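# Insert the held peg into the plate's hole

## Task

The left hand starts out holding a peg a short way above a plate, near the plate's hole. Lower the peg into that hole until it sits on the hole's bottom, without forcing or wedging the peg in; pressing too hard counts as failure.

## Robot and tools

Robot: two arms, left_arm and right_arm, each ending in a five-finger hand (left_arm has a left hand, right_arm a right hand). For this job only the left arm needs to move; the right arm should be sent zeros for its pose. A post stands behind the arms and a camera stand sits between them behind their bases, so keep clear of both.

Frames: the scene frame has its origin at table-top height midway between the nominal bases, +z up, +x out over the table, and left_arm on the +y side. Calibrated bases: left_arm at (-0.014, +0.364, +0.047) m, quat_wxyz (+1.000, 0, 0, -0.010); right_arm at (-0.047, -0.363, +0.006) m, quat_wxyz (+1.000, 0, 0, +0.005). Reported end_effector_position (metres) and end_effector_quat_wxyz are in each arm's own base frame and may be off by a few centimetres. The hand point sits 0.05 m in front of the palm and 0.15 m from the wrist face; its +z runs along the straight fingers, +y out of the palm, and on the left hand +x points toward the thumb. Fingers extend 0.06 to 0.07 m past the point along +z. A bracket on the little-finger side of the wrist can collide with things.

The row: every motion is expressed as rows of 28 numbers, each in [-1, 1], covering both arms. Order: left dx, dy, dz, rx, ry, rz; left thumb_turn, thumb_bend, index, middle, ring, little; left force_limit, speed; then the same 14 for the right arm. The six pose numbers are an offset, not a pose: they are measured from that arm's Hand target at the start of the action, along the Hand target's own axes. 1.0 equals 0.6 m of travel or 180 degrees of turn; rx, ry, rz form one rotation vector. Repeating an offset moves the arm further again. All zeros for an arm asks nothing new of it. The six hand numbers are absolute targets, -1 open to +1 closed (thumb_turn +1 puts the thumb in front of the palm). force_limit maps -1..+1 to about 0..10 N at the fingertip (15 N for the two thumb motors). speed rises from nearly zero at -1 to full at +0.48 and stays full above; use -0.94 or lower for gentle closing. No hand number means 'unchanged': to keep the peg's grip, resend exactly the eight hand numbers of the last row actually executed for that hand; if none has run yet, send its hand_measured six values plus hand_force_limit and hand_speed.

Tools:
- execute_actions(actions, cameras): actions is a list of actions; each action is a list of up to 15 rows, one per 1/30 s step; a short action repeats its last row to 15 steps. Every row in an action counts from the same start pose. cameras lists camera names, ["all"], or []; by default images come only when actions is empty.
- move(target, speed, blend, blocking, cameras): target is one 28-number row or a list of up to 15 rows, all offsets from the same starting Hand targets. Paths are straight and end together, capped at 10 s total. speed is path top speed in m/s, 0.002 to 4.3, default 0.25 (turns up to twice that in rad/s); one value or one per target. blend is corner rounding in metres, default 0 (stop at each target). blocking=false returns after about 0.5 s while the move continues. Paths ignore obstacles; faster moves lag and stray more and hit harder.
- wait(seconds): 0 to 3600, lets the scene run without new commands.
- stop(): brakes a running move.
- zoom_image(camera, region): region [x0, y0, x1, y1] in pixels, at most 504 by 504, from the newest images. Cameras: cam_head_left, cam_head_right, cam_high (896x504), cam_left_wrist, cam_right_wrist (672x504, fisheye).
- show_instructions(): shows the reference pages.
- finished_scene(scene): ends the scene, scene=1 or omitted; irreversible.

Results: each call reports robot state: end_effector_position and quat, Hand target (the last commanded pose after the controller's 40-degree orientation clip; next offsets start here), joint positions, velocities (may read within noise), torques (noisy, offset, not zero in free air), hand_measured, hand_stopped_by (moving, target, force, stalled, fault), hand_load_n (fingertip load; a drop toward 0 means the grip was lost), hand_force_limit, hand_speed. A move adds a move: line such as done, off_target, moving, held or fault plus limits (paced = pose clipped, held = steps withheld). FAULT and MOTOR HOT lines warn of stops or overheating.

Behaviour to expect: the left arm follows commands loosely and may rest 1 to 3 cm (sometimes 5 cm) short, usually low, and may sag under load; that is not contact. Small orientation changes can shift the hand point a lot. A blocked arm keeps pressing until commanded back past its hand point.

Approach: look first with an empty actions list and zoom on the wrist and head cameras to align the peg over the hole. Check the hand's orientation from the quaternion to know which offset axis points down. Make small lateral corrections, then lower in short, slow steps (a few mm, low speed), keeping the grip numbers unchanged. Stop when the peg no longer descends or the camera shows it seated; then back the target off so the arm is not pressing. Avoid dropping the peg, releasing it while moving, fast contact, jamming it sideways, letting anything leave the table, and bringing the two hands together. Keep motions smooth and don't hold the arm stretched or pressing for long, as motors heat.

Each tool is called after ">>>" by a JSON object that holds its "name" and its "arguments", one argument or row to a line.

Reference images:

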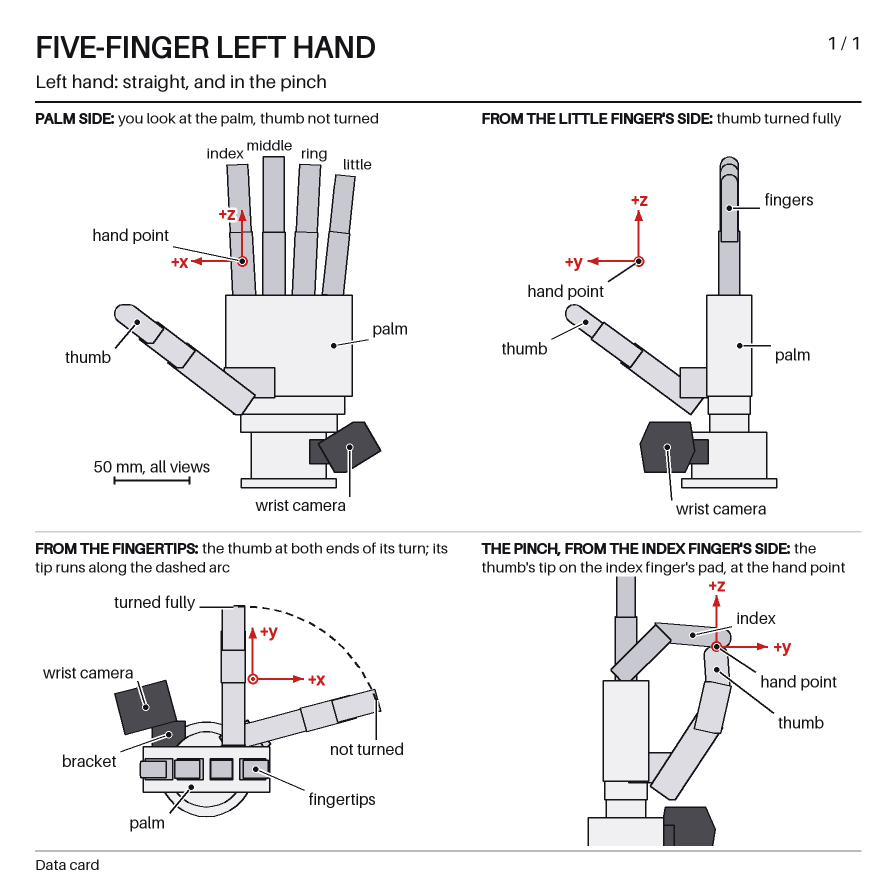

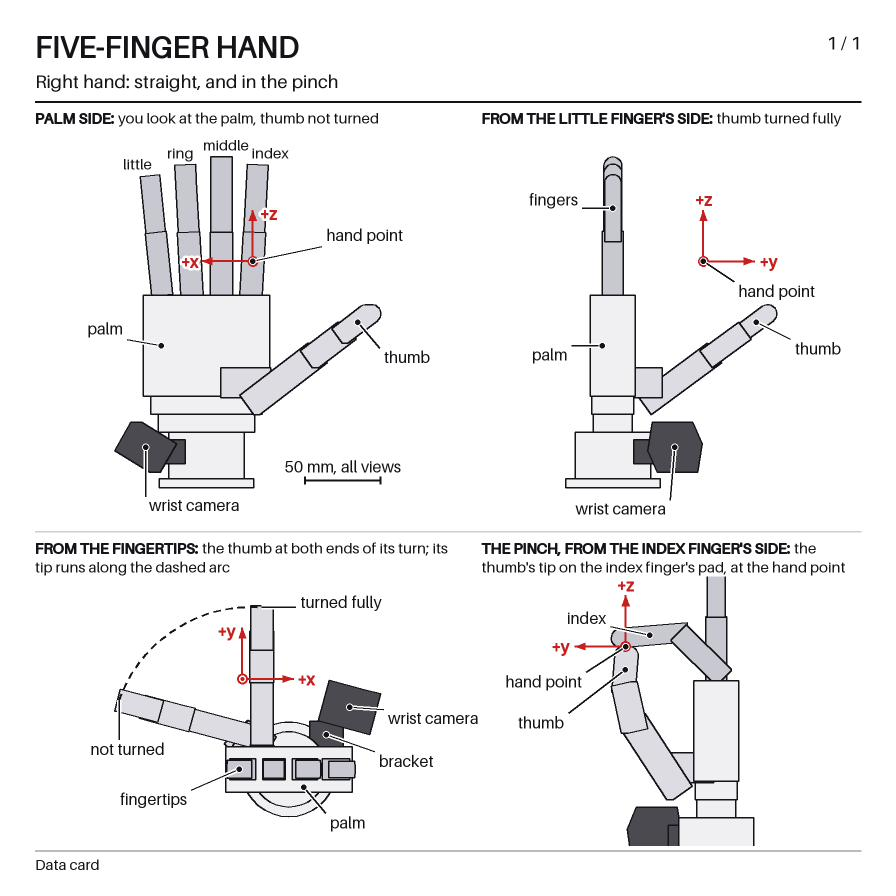

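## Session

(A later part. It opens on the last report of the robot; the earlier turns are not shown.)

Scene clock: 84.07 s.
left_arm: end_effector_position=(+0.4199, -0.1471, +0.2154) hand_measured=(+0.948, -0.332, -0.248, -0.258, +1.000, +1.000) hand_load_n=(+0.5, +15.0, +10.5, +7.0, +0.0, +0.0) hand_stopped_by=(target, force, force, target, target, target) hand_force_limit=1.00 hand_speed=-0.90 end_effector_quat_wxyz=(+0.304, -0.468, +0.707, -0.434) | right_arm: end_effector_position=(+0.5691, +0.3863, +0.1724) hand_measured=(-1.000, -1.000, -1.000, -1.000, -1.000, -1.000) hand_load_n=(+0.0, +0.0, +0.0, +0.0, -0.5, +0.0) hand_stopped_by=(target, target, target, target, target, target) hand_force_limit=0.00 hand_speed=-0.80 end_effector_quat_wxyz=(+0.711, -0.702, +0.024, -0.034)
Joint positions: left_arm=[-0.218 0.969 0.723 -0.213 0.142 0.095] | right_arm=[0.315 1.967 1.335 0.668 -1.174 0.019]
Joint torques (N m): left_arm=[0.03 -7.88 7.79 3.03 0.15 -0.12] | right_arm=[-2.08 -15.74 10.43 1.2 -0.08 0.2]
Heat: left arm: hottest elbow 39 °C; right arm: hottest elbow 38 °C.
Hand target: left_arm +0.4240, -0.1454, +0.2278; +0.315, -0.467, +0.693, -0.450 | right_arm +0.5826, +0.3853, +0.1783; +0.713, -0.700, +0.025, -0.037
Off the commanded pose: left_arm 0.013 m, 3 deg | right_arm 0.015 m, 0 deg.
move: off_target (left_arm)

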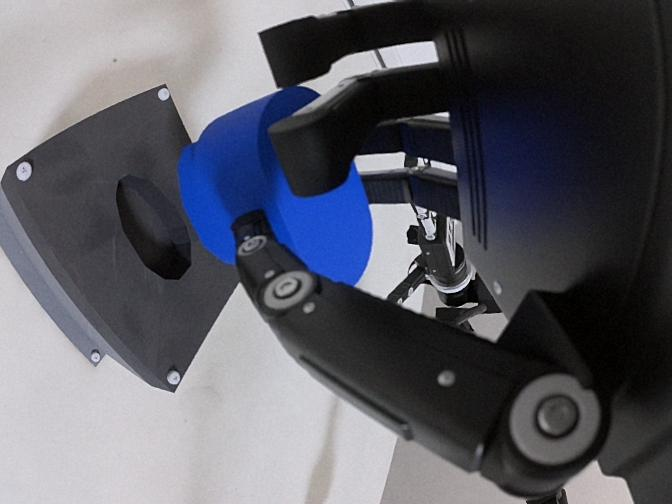

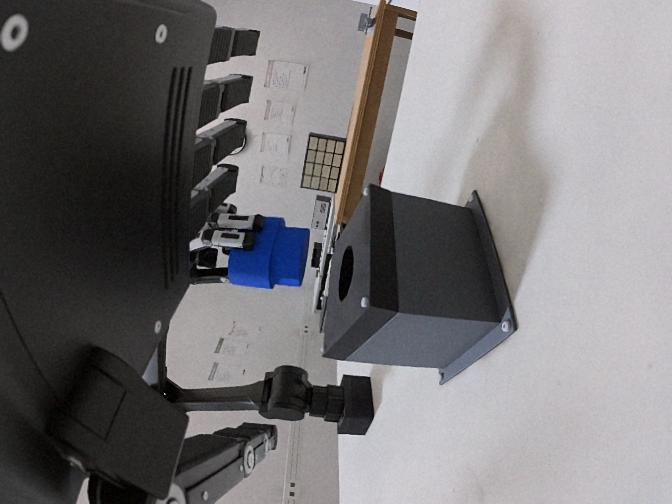

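>>> {"name": "zoom_image", "arguments": {
  "camera": "cam_right_wrist",
  "region": [215, 195, 375, 325]
}}

>>> {"name": "zoom_image", "arguments": {
  "camera": "cam_left_wrist",
  "region": [90, 70, 290, 290]
}}

>>> {"name": "execute_actions", "arguments": {
  "actions": [],
  "cameras": ["cam_high","cam_head_left","cam_head_right"]
}}

>>> {"name": "zoom_image", "arguments": {
  "camera": "cam_high",
  "region": [445, 100, 545, 200]
}}

>>> {"name": "zoom_image", "arguments": {
  "camera": "cam_head_right",
  "region": [255, 205, 355, 305]
}}

>>> {"name": "zoom_image", "arguments": {
  "camera": "cam_head_left",
  "region": [250, 205, 350, 305]
}}

Scaled by 3.150 from the camera's image (finer frame: 960x720).

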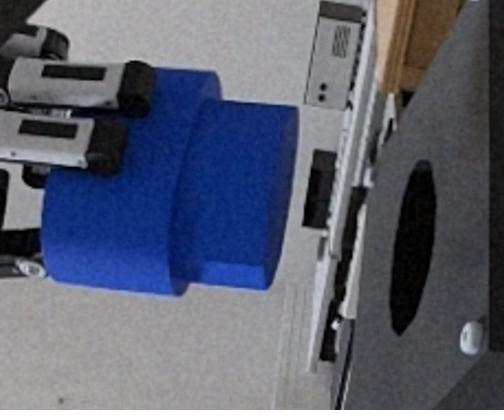

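Scaled by 2.291 from the camera's image (finer frame: 960x720).

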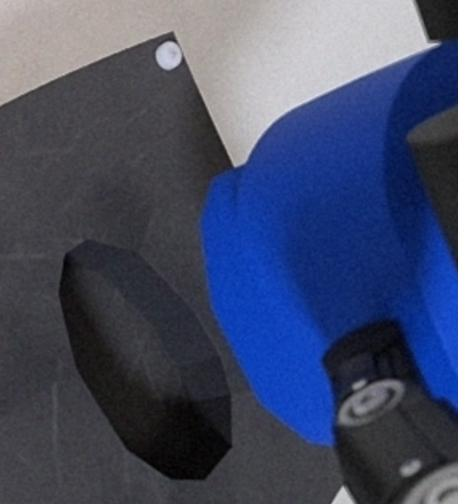

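Scene clock: 84.40 s.
left_arm: end_effector_position=(+0.4199, -0.1471, +0.2154) hand_measured=(+0.948, -0.332, -0.248, -0.258, +1.000, +1.000) hand_load_n=(+0.5, +15.5, +10.0, +7.0, +0.5, +0.0) hand_stopped_by=(target, force, force, target, target, target) hand_force_limit=1.00 hand_speed=-0.90 end_effector_quat_wxyz=(+0.304, -0.468, +0.707, -0.434) | right_arm: end_effector_position=(+0.5691, +0.3863, +0.1724) hand_measured=(-1.000, -1.000, -1.000, -1.000, -1.000, -1.000) hand_load_n=(+0.0, +0.0, +0.0, +0.0, +0.0, +0.0) hand_stopped_by=(target, target, target, target, target, target) hand_force_limit=0.00 hand_speed=-0.80 end_effector_quat_wxyz=(+0.711, -0.702, +0.024, -0.034)
Joint positions: left_arm=[-0.218 0.969 0.723 -0.213 0.142 0.095] | right_arm=[0.315 1.967 1.335 0.668 -1.174 0.019]
Joint velocities: within noise
Joint torques (N m): left_arm=[-0.03 -7.94 7.79 3.06 0.15 -0.12] | right_arm=[-2.14 -15.74 10.45 1.16 -0.08 0.2]
Heat: left arm: hottest elbow 39 °C; right arm: hottest elbow 38 °C.
Hand target: left_arm +0.4240, -0.1454, +0.2278; +0.315, -0.467, +0.693, -0.450 | right_arm +0.5826, +0.3853, +0.1783; +0.713, -0.700, +0.025, -0.037
Off the commanded pose: left_arm 0.013 m, 3 deg | right_arm 0.015 m, 0 deg.
Images, in order (width x height): cam_head_left 896x504, cam_head_right 896x504, cam_high 896x504.

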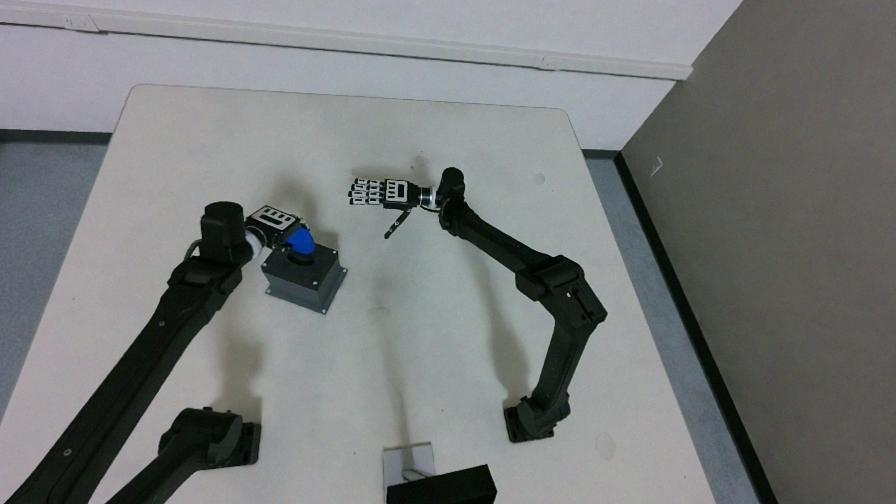

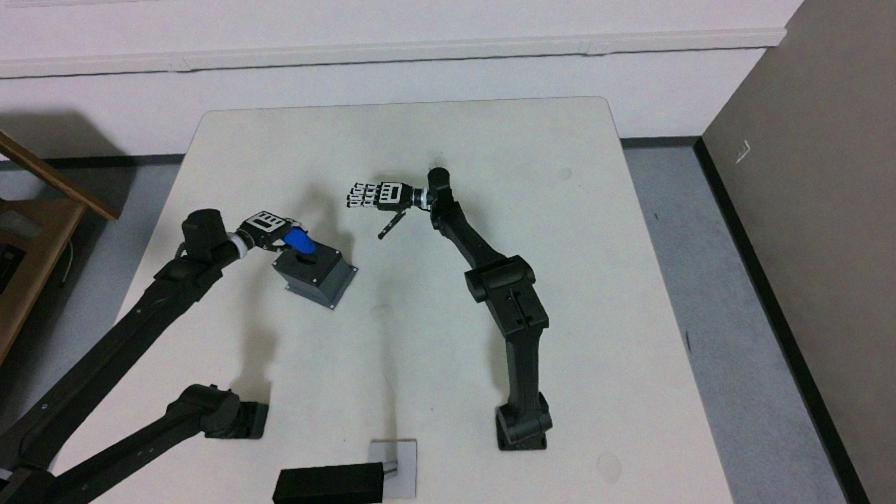

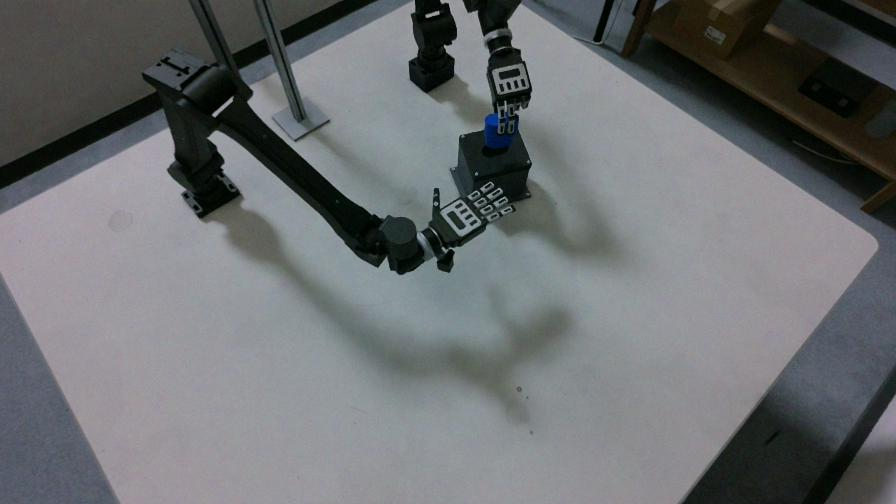

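Scaled by 5.040 from the camera's image (finer frame: 1280x720).

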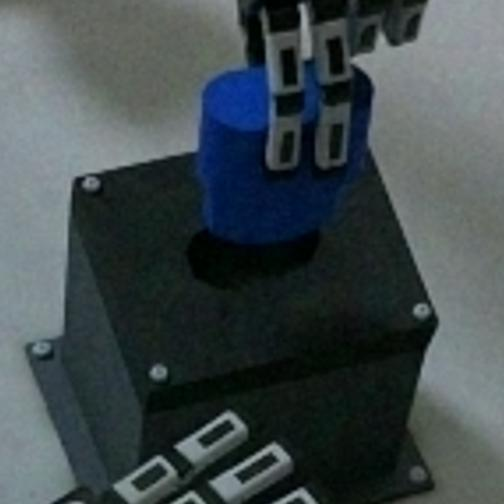

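Scaled by 5.040 from the camera's image (finer frame: 1280x720).

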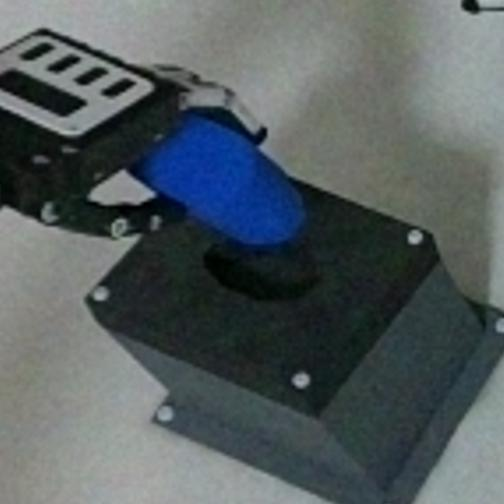

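Scaled by 5.040 from the camera's image (finer frame: 1280x720).

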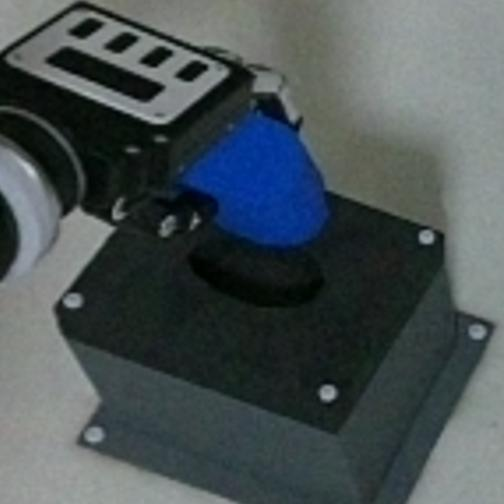

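>>> {"name": "zoom_image", "arguments": {
  "camera": "cam_right_wrist",
  "region": [265, 215, 325, 300]
}}

>>> {"name": "zoom_image", "arguments": {
  "camera": "cam_right_wrist",
  "region": [325, 235, 365, 310]
}}

This scene's latest camera images include none from cam_right_wrist. They are from: cam_head_left, cam_head_right, cam_high. cam_right_wrist's image comes with the result of a call that names it in "cameras".

This scene's latest camera images include none from cam_right_wrist. They are from: cam_head_left, cam_head_right, cam_high. cam_right_wrist's image comes with the result of a call that names it in "cameras".

>>> {"name": "move", "arguments": {
  "target": [-0.0005,-0.0306,-0.0133,-0.0767,-0.0083,0.0161,0.948,-0.326,-0.246,-0.256,1,1,1.0,-0.9,0,0,0,0,0,0,-1,-1,-1,-1,-1,-1,0,-0.8],
  "speed": 0.1,
  "cameras": ["cam_left_wrist","cam_right_wrist","cam_high"]
}}

>>> {"name": "zoom_image", "arguments": {
  "camera": "cam_right_wrist",
  "region": [225, 205, 365, 325]
}}

>>> {"name": "zoom_image", "arguments": {
  "camera": "cam_left_wrist",
  "region": [90, 70, 290, 290]
}}

>>> {"name": "zoom_image", "arguments": {
  "camera": "cam_high",
  "region": [445, 100, 545, 200]
}}

Scene clock: 87.80 s.
left_arm: end_effector_position=(+0.4078, -0.1372, +0.2147) hand_measured=(+0.948, -0.332, -0.248, -0.258, +1.000, +1.000) hand_load_n=(+0.0, +15.0, +10.5, +7.0, +0.0, +0.0) hand_stopped_by=(target, force, force, target, target, target) hand_force_limit=1.00 hand_speed=-0.90 end_effector_quat_wxyz=(+0.260, -0.505, +0.753, -0.332) | right_arm: end_effector_position=(+0.5691, +0.3863, +0.1724) hand_measured=(-1.000, -1.000, -1.000, -1.000, -1.000, -1.000) hand_load_n=(-0.5, +0.0, +0.0, +0.0, +0.0, +0.0) hand_stopped_by=(target, target, target, target, target, target) hand_force_limit=0.00 hand_speed=-0.80 end_effector_quat_wxyz=(+0.711, -0.702, +0.024, -0.034)
Joint positions: left_arm=[-0.245 1.039 0.892 -0.554 0.054 0.119] | right_arm=[0.315 1.967 1.335 0.668 -1.174 0.019]
Joint torques (N m): left_arm=[-1.26 -7.06 12.67 1.26 -0.02 0.11] | right_arm=[-2.08 -15.79 10.44 1.2 -0.07 0.2]
Heat: left arm: hottest elbow 39 °C; right arm: hottest elbow 39 °C.
Hand target: left_arm +0.4240, -0.1454, +0.2477; +0.276, -0.490, +0.750, -0.349 | right_arm +0.5826, +0.3853, +0.1783; +0.713, -0.700, +0.025, -0.037
Off the commanded pose: left_arm 0.038 m, 3 deg | right_arm 0.015 m, 0 deg.
move: off_target (left_arm)
Images, in order (width x height): cam_high 896x504, cam_left_wrist 672x504, cam_right_wrist 672x504.

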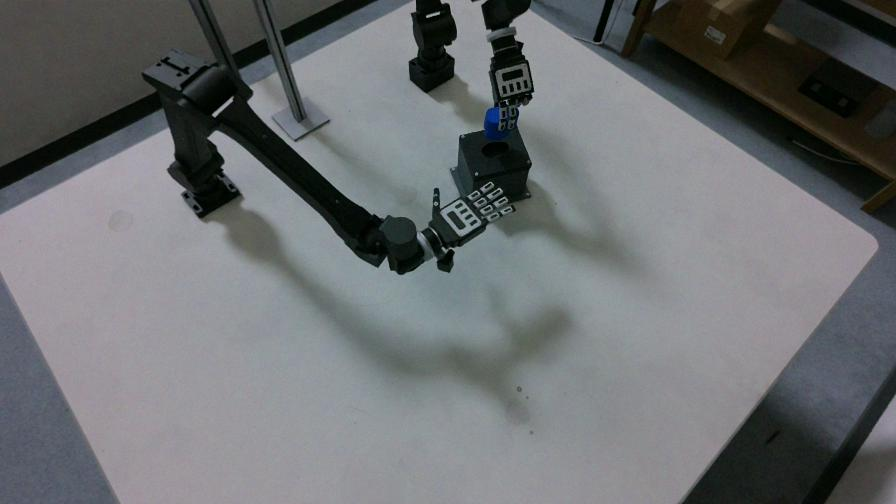

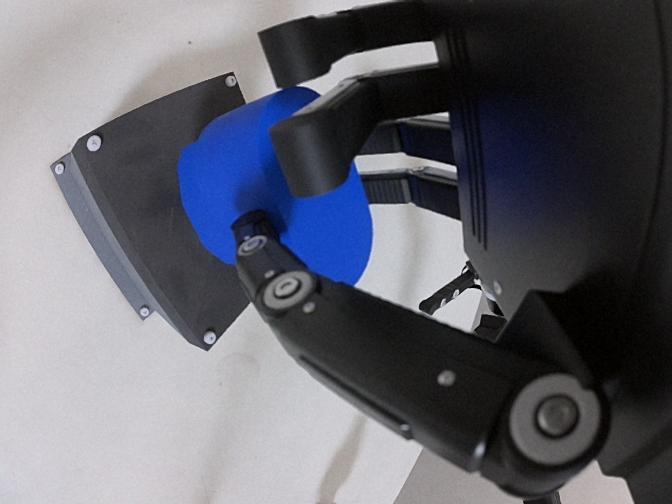

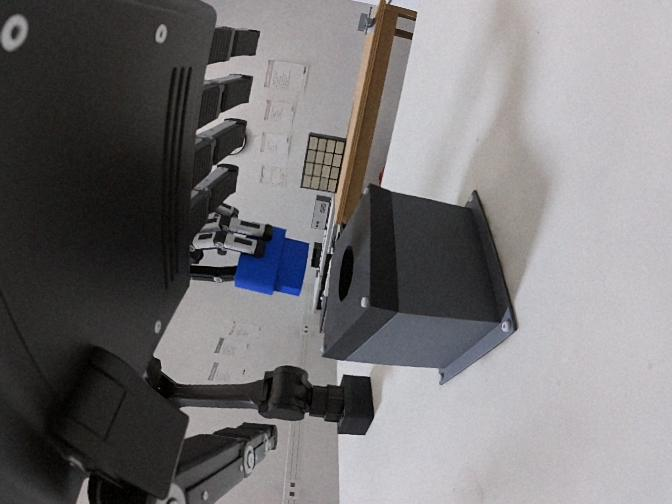

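Scaled by 3.600 from the camera's image (finer frame: 960x720).

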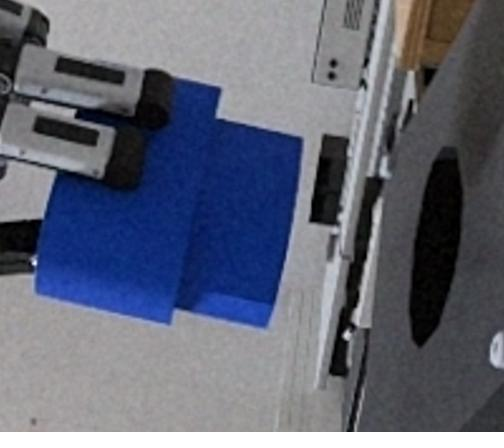

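Scaled by 2.291 from the camera's image (finer frame: 960x720).

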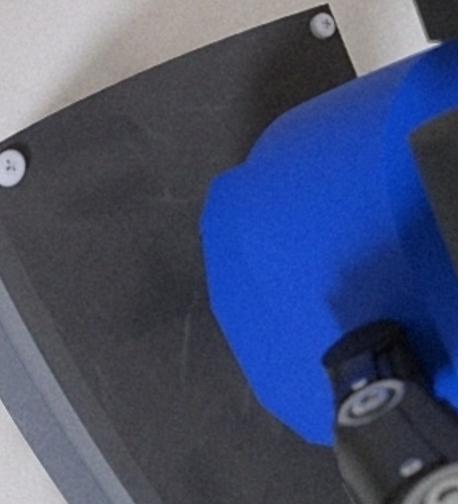

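Scaled by 5.040 from the camera's image (finer frame: 1280x720).

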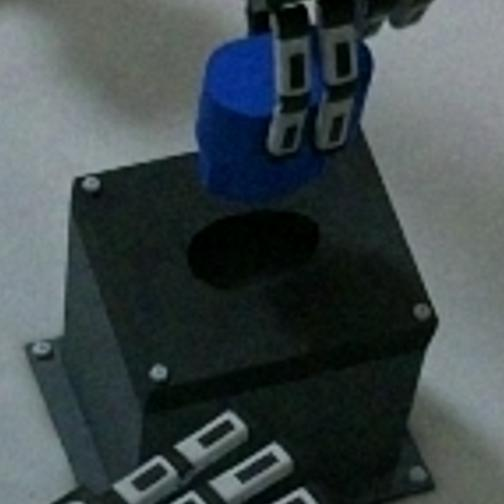

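>>> {"name": "zoom_image", "arguments": {
  "camera": "cam_right_wrist",
  "region": [270, 230, 320, 305]
}}

>>> {"name": "zoom_image", "arguments": {
  "camera": "cam_right_wrist",
  "region": [325, 235, 375, 310]
}}

Scaled by 6.720 from the camera's image (finer frame: 960x720).

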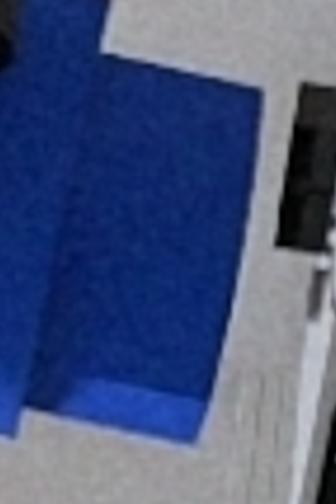

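Scaled by 6.720 from the camera's image (finer frame: 960x720).

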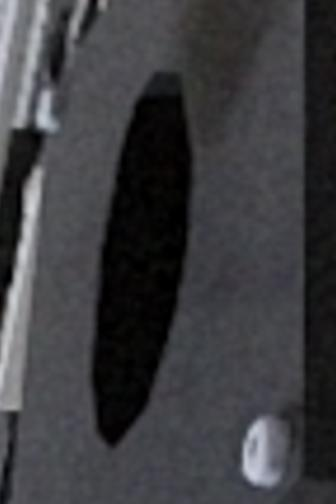

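>>> {"name": "move", "arguments": {
  "target": [0.0102,0.068,0.0633,-0.0236,0.0009,0.0017,0.948,-0.326,-0.246,-0.256,1,1,1.0,-0.9,0,0,0,0,0,0,-1,-1,-1,-1,-1,-1,0,-0.8],
  "speed": 0.05,
  "cameras": ["cam_left_wrist","cam_right_wrist","cam_high"]
}}

>>> {"name": "zoom_image", "arguments": {
  "camera": "cam_right_wrist",
  "region": [290, 215, 370, 320]
}}

>>> {"name": "zoom_image", "arguments": {
  "camera": "cam_left_wrist",
  "region": [100, 100, 270, 290]
}}

>>> {"name": "zoom_image", "arguments": {
  "camera": "cam_high",
  "region": [465, 105, 525, 165]
}}

Scene clock: 94.60 s.
left_arm: end_effector_position=(+0.4192, -0.1428, +0.1833) hand_measured=(+0.948, -0.332, -0.248, -0.258, +1.000, +1.000) hand_load_n=(+0.5, +15.5, +10.5, +7.0, +0.0, +0.0) hand_stopped_by=(target, force, force, target, target, target) hand_force_limit=1.00 hand_speed=-0.90 end_effector_quat_wxyz=(+0.247, -0.510, +0.764, -0.309) | right_arm: end_effector_position=(+0.5691, +0.3863, +0.1724) hand_measured=(-1.000, -1.000, -1.000, -1.000, -1.000, -1.000) hand_load_n=(+0.0, +0.0, +0.0, +0.0, +0.0, +0.0) hand_stopped_by=(target, target, target, target, target, target) hand_force_limit=0.00 hand_speed=-0.80 end_effector_quat_wxyz=(+0.711, -0.702, +0.024, -0.034)
Joint positions: left_arm=[-0.258 1.125 0.892 -0.525 0.037 0.12] | right_arm=[0.315 1.967 1.335 0.668 -1.174 0.019]
Joint torques (N m): left_arm=[-1.44 -8.12 8.7 2.62 -0.04 0.11] | right_arm=[-2.2 -15.74 10.43 1.17 -0.08 0.2]
Heat: left arm: hottest elbow 39 °C; right arm: hottest elbow 39 °C.
Hand target: left_arm +0.4283, -0.1494, +0.1920; +0.258, -0.497, +0.764, -0.321 | right_arm +0.5826, +0.3853, +0.1783; +0.713, -0.700, +0.025, -0.037
Off the commanded pose: left_arm 0.014 m, 2 deg | right_arm 0.015 m, 0 deg.
move: off_target (left_arm)
Images, in order (width x height): cam_high 896x504, cam_left_wrist 672x504, cam_right_wrist 672x504.

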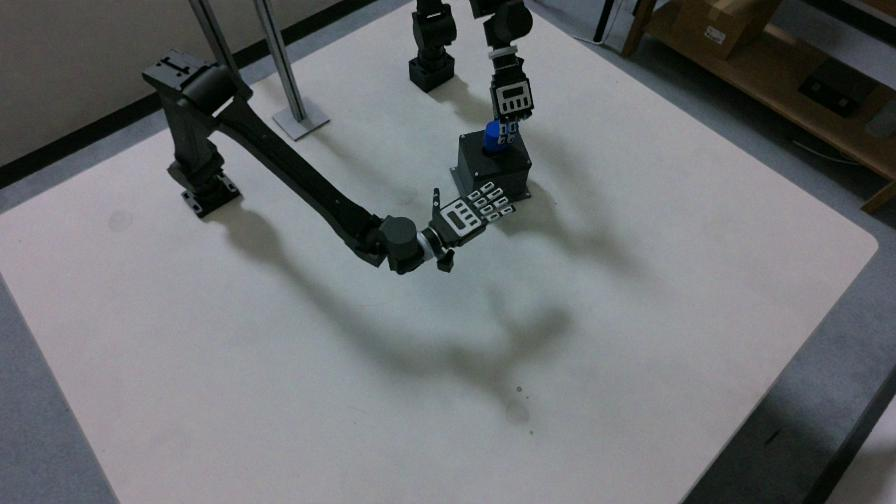

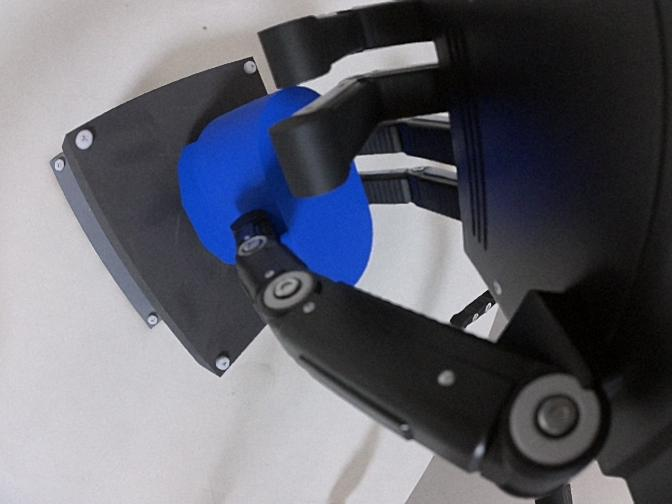

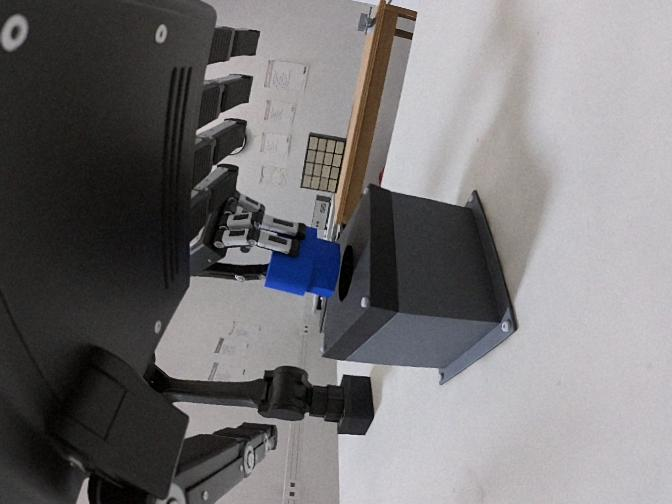

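Scaled by 4.800 from the camera's image (finer frame: 960x720).

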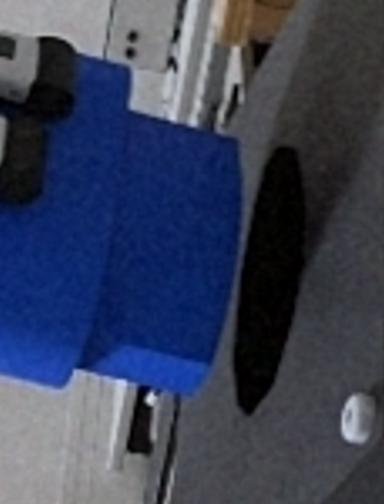

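Scaled by 2.653 from the camera's image (finer frame: 960x720).

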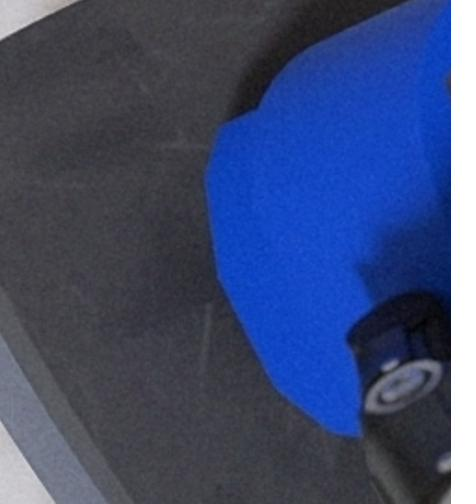

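Scaled by 8.400 from the camera's image (finer frame: 1280x720).

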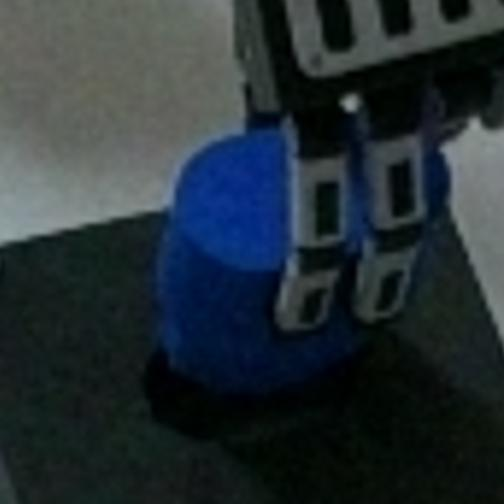

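>>> {"name": "zoom_image", "arguments": {
  "camera": "cam_right_wrist",
  "region": [320, 240, 365, 305]
}}

Scaled by 7.754 from the camera's image (finer frame: 960x720).

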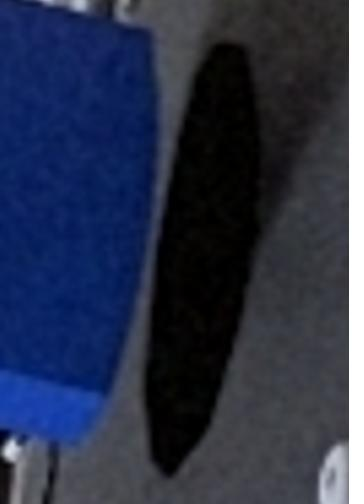

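>>> {"name": "execute_actions", "arguments": {
  "actions": []
}}

>>> {"name": "zoom_image", "arguments": {
  "camera": "cam_head_right",
  "region": [280, 220, 330, 270]
}}

>>> {"name": "zoom_image", "arguments": {
  "camera": "cam_head_left",
  "region": [275, 220, 325, 270]
}}

>>> {"name": "zoom_image", "arguments": {
  "camera": "cam_right_wrist",
  "region": [290, 225, 345, 305]
}}

Scene clock: 99.27 s.
left_arm: end_effector_position=(+0.4192, -0.1428, +0.1833) hand_measured=(+0.948, -0.332, -0.248, -0.258, +1.000, +1.000) hand_load_n=(+0.5, +15.5, +10.5, +7.0, +0.0, +0.0) hand_stopped_by=(target, force, force, target, target, target) hand_force_limit=1.00 hand_speed=-0.90 end_effector_quat_wxyz=(+0.247, -0.510, +0.764, -0.309) | right_arm: end_effector_position=(+0.5691, +0.3863, +0.1724) hand_measured=(-1.000, -1.000, -1.000, -1.000, -1.000, -1.000) hand_load_n=(-0.5, +0.0, +0.0, +0.0, +0.0, +0.0) hand_stopped_by=(target, target, target, target, target, target) hand_force_limit=0.00 hand_speed=-0.80 end_effector_quat_wxyz=(+0.711, -0.702, +0.024, -0.034)
Joint positions: left_arm=[-0.258 1.125 0.892 -0.525 0.037 0.12] | right_arm=[0.315 1.967 1.335 0.668 -1.174 0.019]
Joint velocities: within noise
Joint torques (N m): left_arm=[-1.32 -8 8.7 2.59 -0.03 0.12] | right_arm=[-2.14 -15.68 10.44 1.16 -0.08 0.2]
Heat: left arm: hottest elbow 39 °C; right arm: hottest elbow 39 °C.
Hand target: left_arm +0.4283, -0.1494, +0.1920; +0.258, -0.497, +0.764, -0.321 | right_arm +0.5826, +0.3853, +0.1783; +0.713, -0.700, +0.025, -0.037
Off the commanded pose: left_arm 0.014 m, 2 deg | right_arm 0.015 m, 0 deg.

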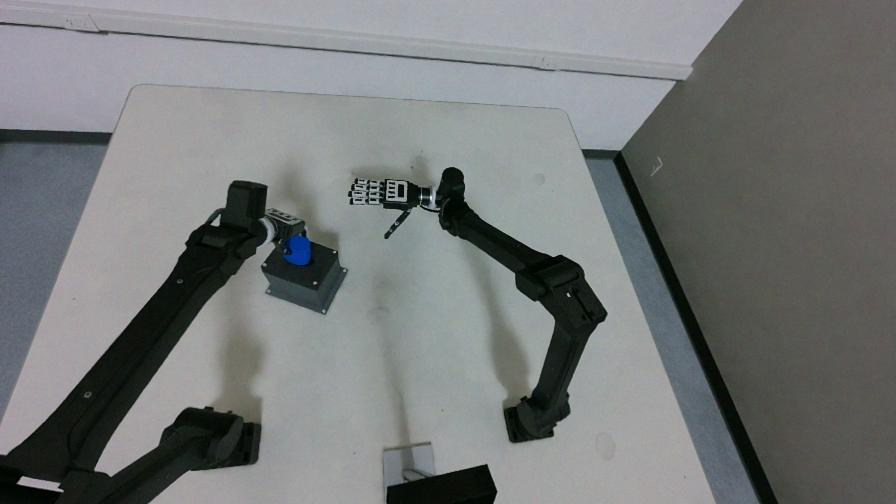

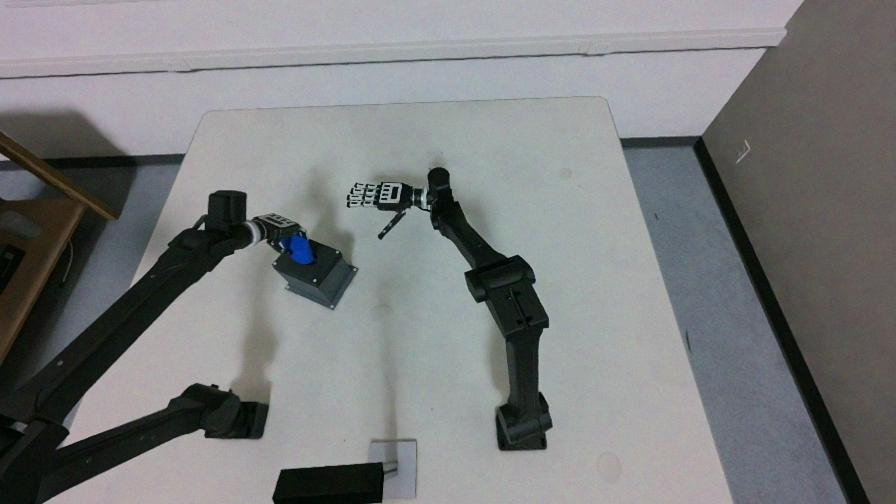

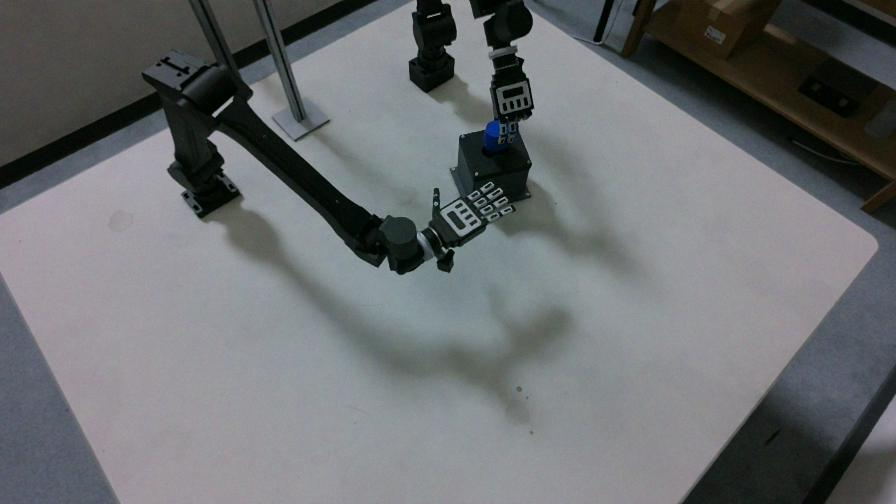

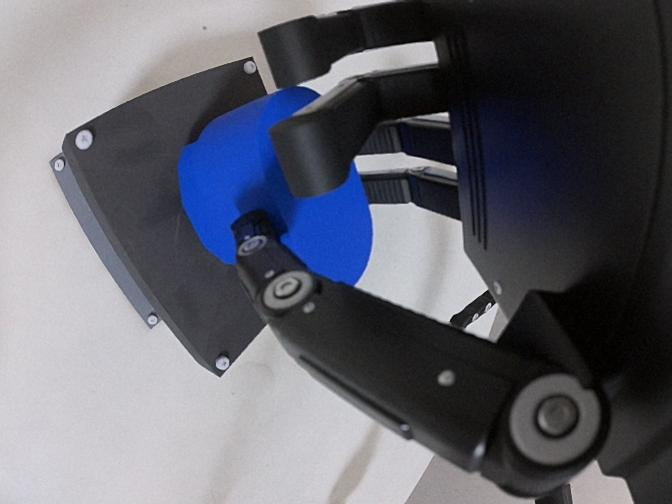

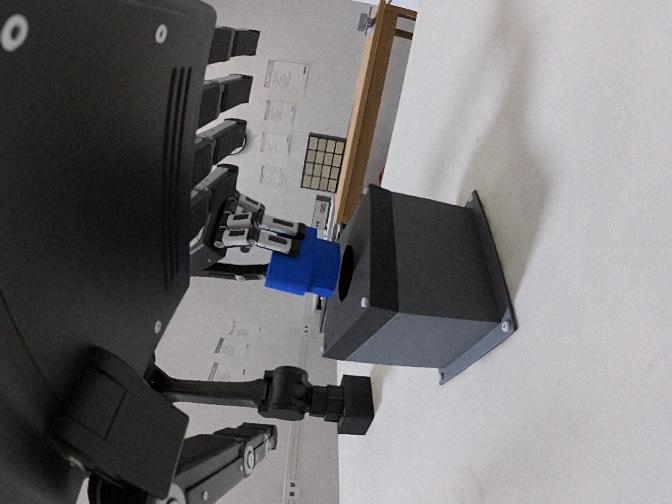

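Scaled by 10.080 from the camera's image (finer frame: 1280x720).

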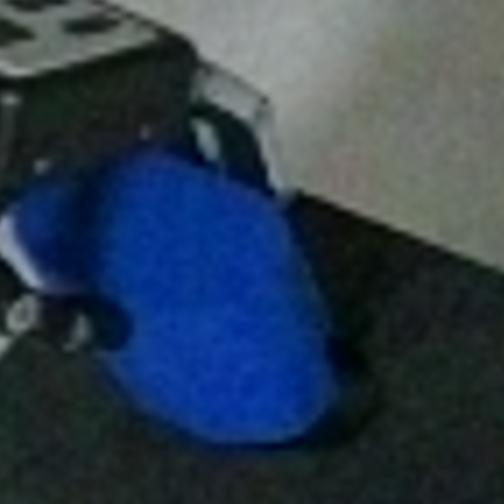

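Scaled by 10.080 from the camera's image (finer frame: 1280x720).

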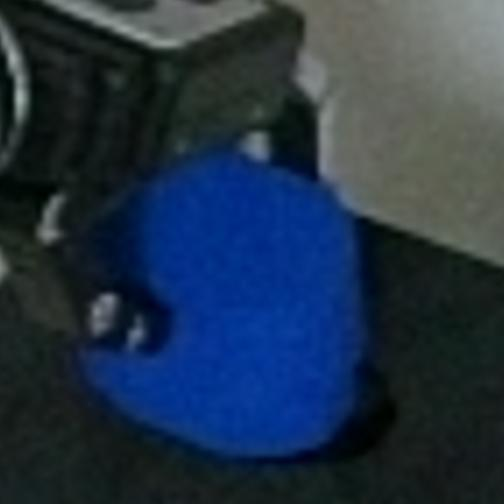

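Scaled by 6.300 from the camera's image (finer frame: 960x720).

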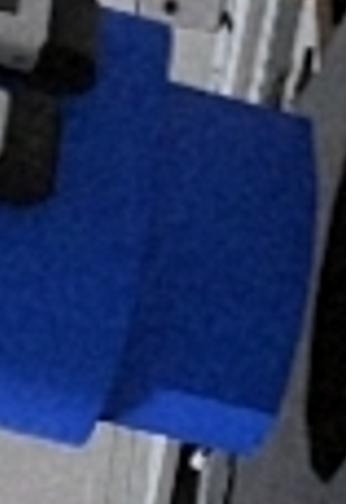

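>>> {"name": "move", "arguments": {
  "target": [
    [0.0006,-0.0946,-0.0698,-0.0246,-0.0095,0.0136,0.948,-0.326,-0.246,-0.256,1,1,1.0,-0.9,0,0,0,0,0,0,-1,-1,-1,-1,-1,-1,0,-0.8],
    [0.0099,-0.0025,0.0118,-0.0246,-0.0095,0.0136,0.948,-0.326,-0.246,-0.256,1,1,1.0,-0.9,0,0,0,0,0,0,-1,-1,-1,-1,-1,-1,0,-0.8]
  ],
  "speed": [0.1,0.04],
  "cameras": ["cam_left_wrist","cam_right_wrist"]
}}

>>> {"name": "zoom_image", "arguments": {
  "camera": "cam_right_wrist",
  "region": [310, 235, 370, 310]
}}

>>> {"name": "zoom_image", "arguments": {
  "camera": "cam_left_wrist",
  "region": [100, 100, 270, 290]
}}

Scene clock: 105.60 s.
left_arm: end_effector_position=(+0.4283, -0.1516, +0.1885) hand_measured=(+0.948, -0.332, -0.248, -0.258, +1.000, +1.000) hand_load_n=(+0.5, +15.5, +10.5, +7.5, +0.0, +0.0) hand_stopped_by=(target, force, force, target, target, target) hand_force_limit=1.00 hand_speed=-0.90 end_effector_quat_wxyz=(+0.251, -0.506, +0.779, -0.272) | right_arm: end_effector_position=(+0.5691, +0.3863, +0.1724) hand_measured=(-1.000, -1.000, -1.000, -1.000, -1.000, -1.000) hand_load_n=(+0.0, +0.0, +0.0, +0.0, +0.0, +0.0) hand_stopped_by=(target, target, target, target, target, target) hand_force_limit=0.00 hand_speed=-0.80 end_effector_quat_wxyz=(+0.711, -0.702, +0.024, -0.034)
Joint positions: left_arm=[-0.305 1.184 0.975 -0.605 -0.037 0.13] | right_arm=[0.315 1.967 1.335 0.668 -1.174 0.019]
Joint torques (N m): left_arm=[-1.26 -9 7.5 2.48 -0.08 0.13] | right_arm=[-2.2 -15.74 10.44 1.16 -0.08 0.2]
Heat: left arm: hottest elbow 39 °C; right arm: hottest elbow 40 °C.
Hand target: left_arm +0.4321, -0.1569, +0.1880; +0.257, -0.495, +0.782, -0.278 | right_arm +0.5826, +0.3853, +0.1783; +0.713, -0.700, +0.025, -0.037
Off the commanded pose: left_arm 0.007 m, 2 deg | right_arm 0.015 m, 0 deg.
move: done

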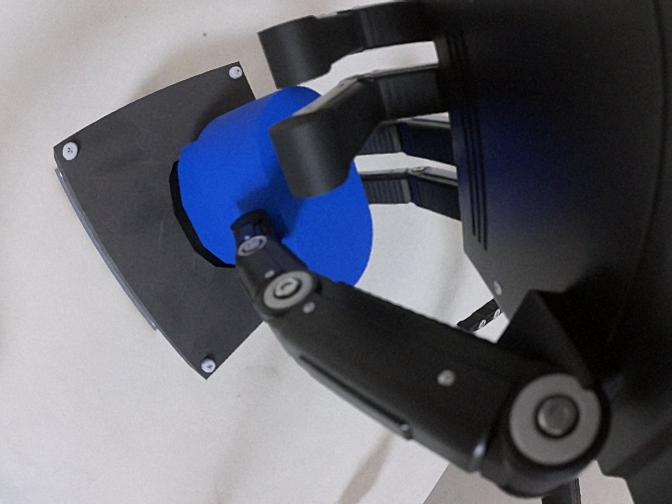

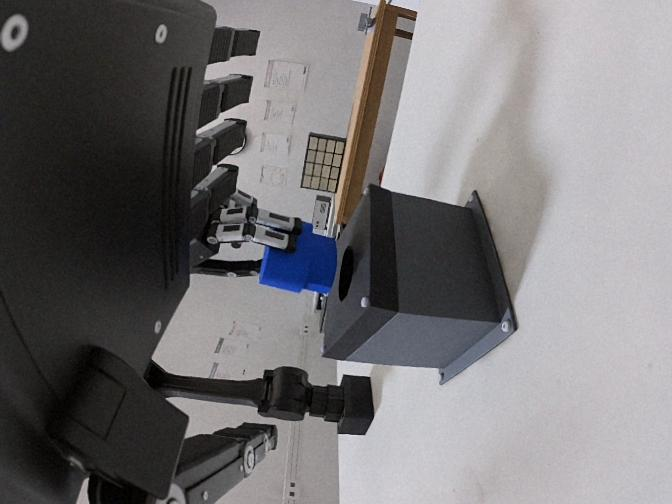

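Scaled by 6.720 from the camera's image (finer frame: 960x720).

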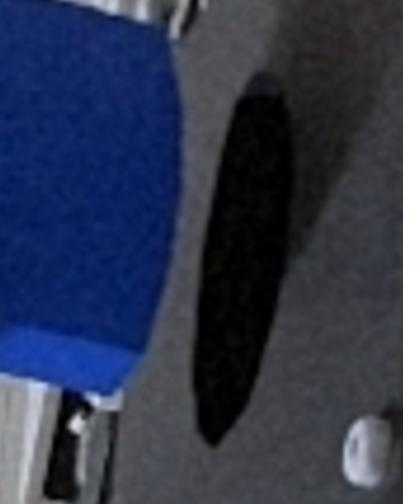

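Scaled by 2.653 from the camera's image (finer frame: 960x720).

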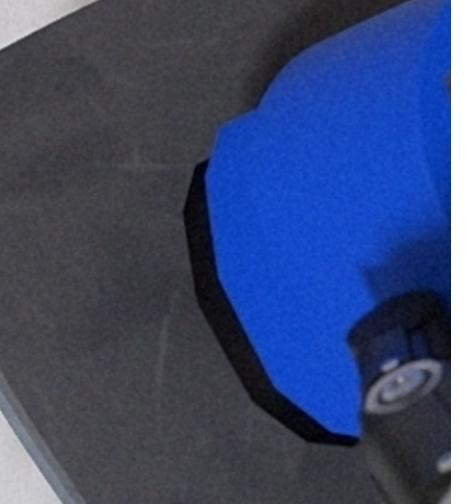

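>>> {"name": "zoom_image", "arguments": {
  "camera": "cam_right_wrist",
  "region": [250, 210, 350, 310]
}}

Scaled by 5.040 from the camera's image (finer frame: 960x720).

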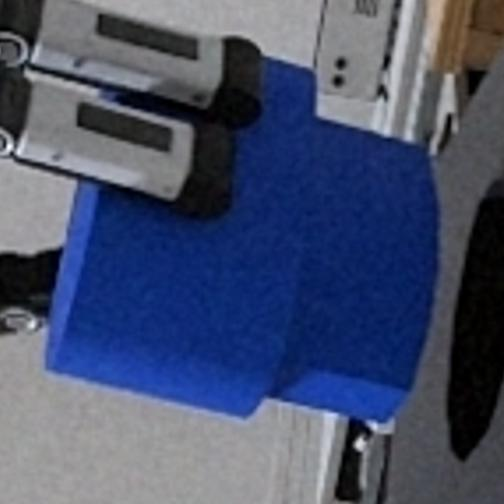

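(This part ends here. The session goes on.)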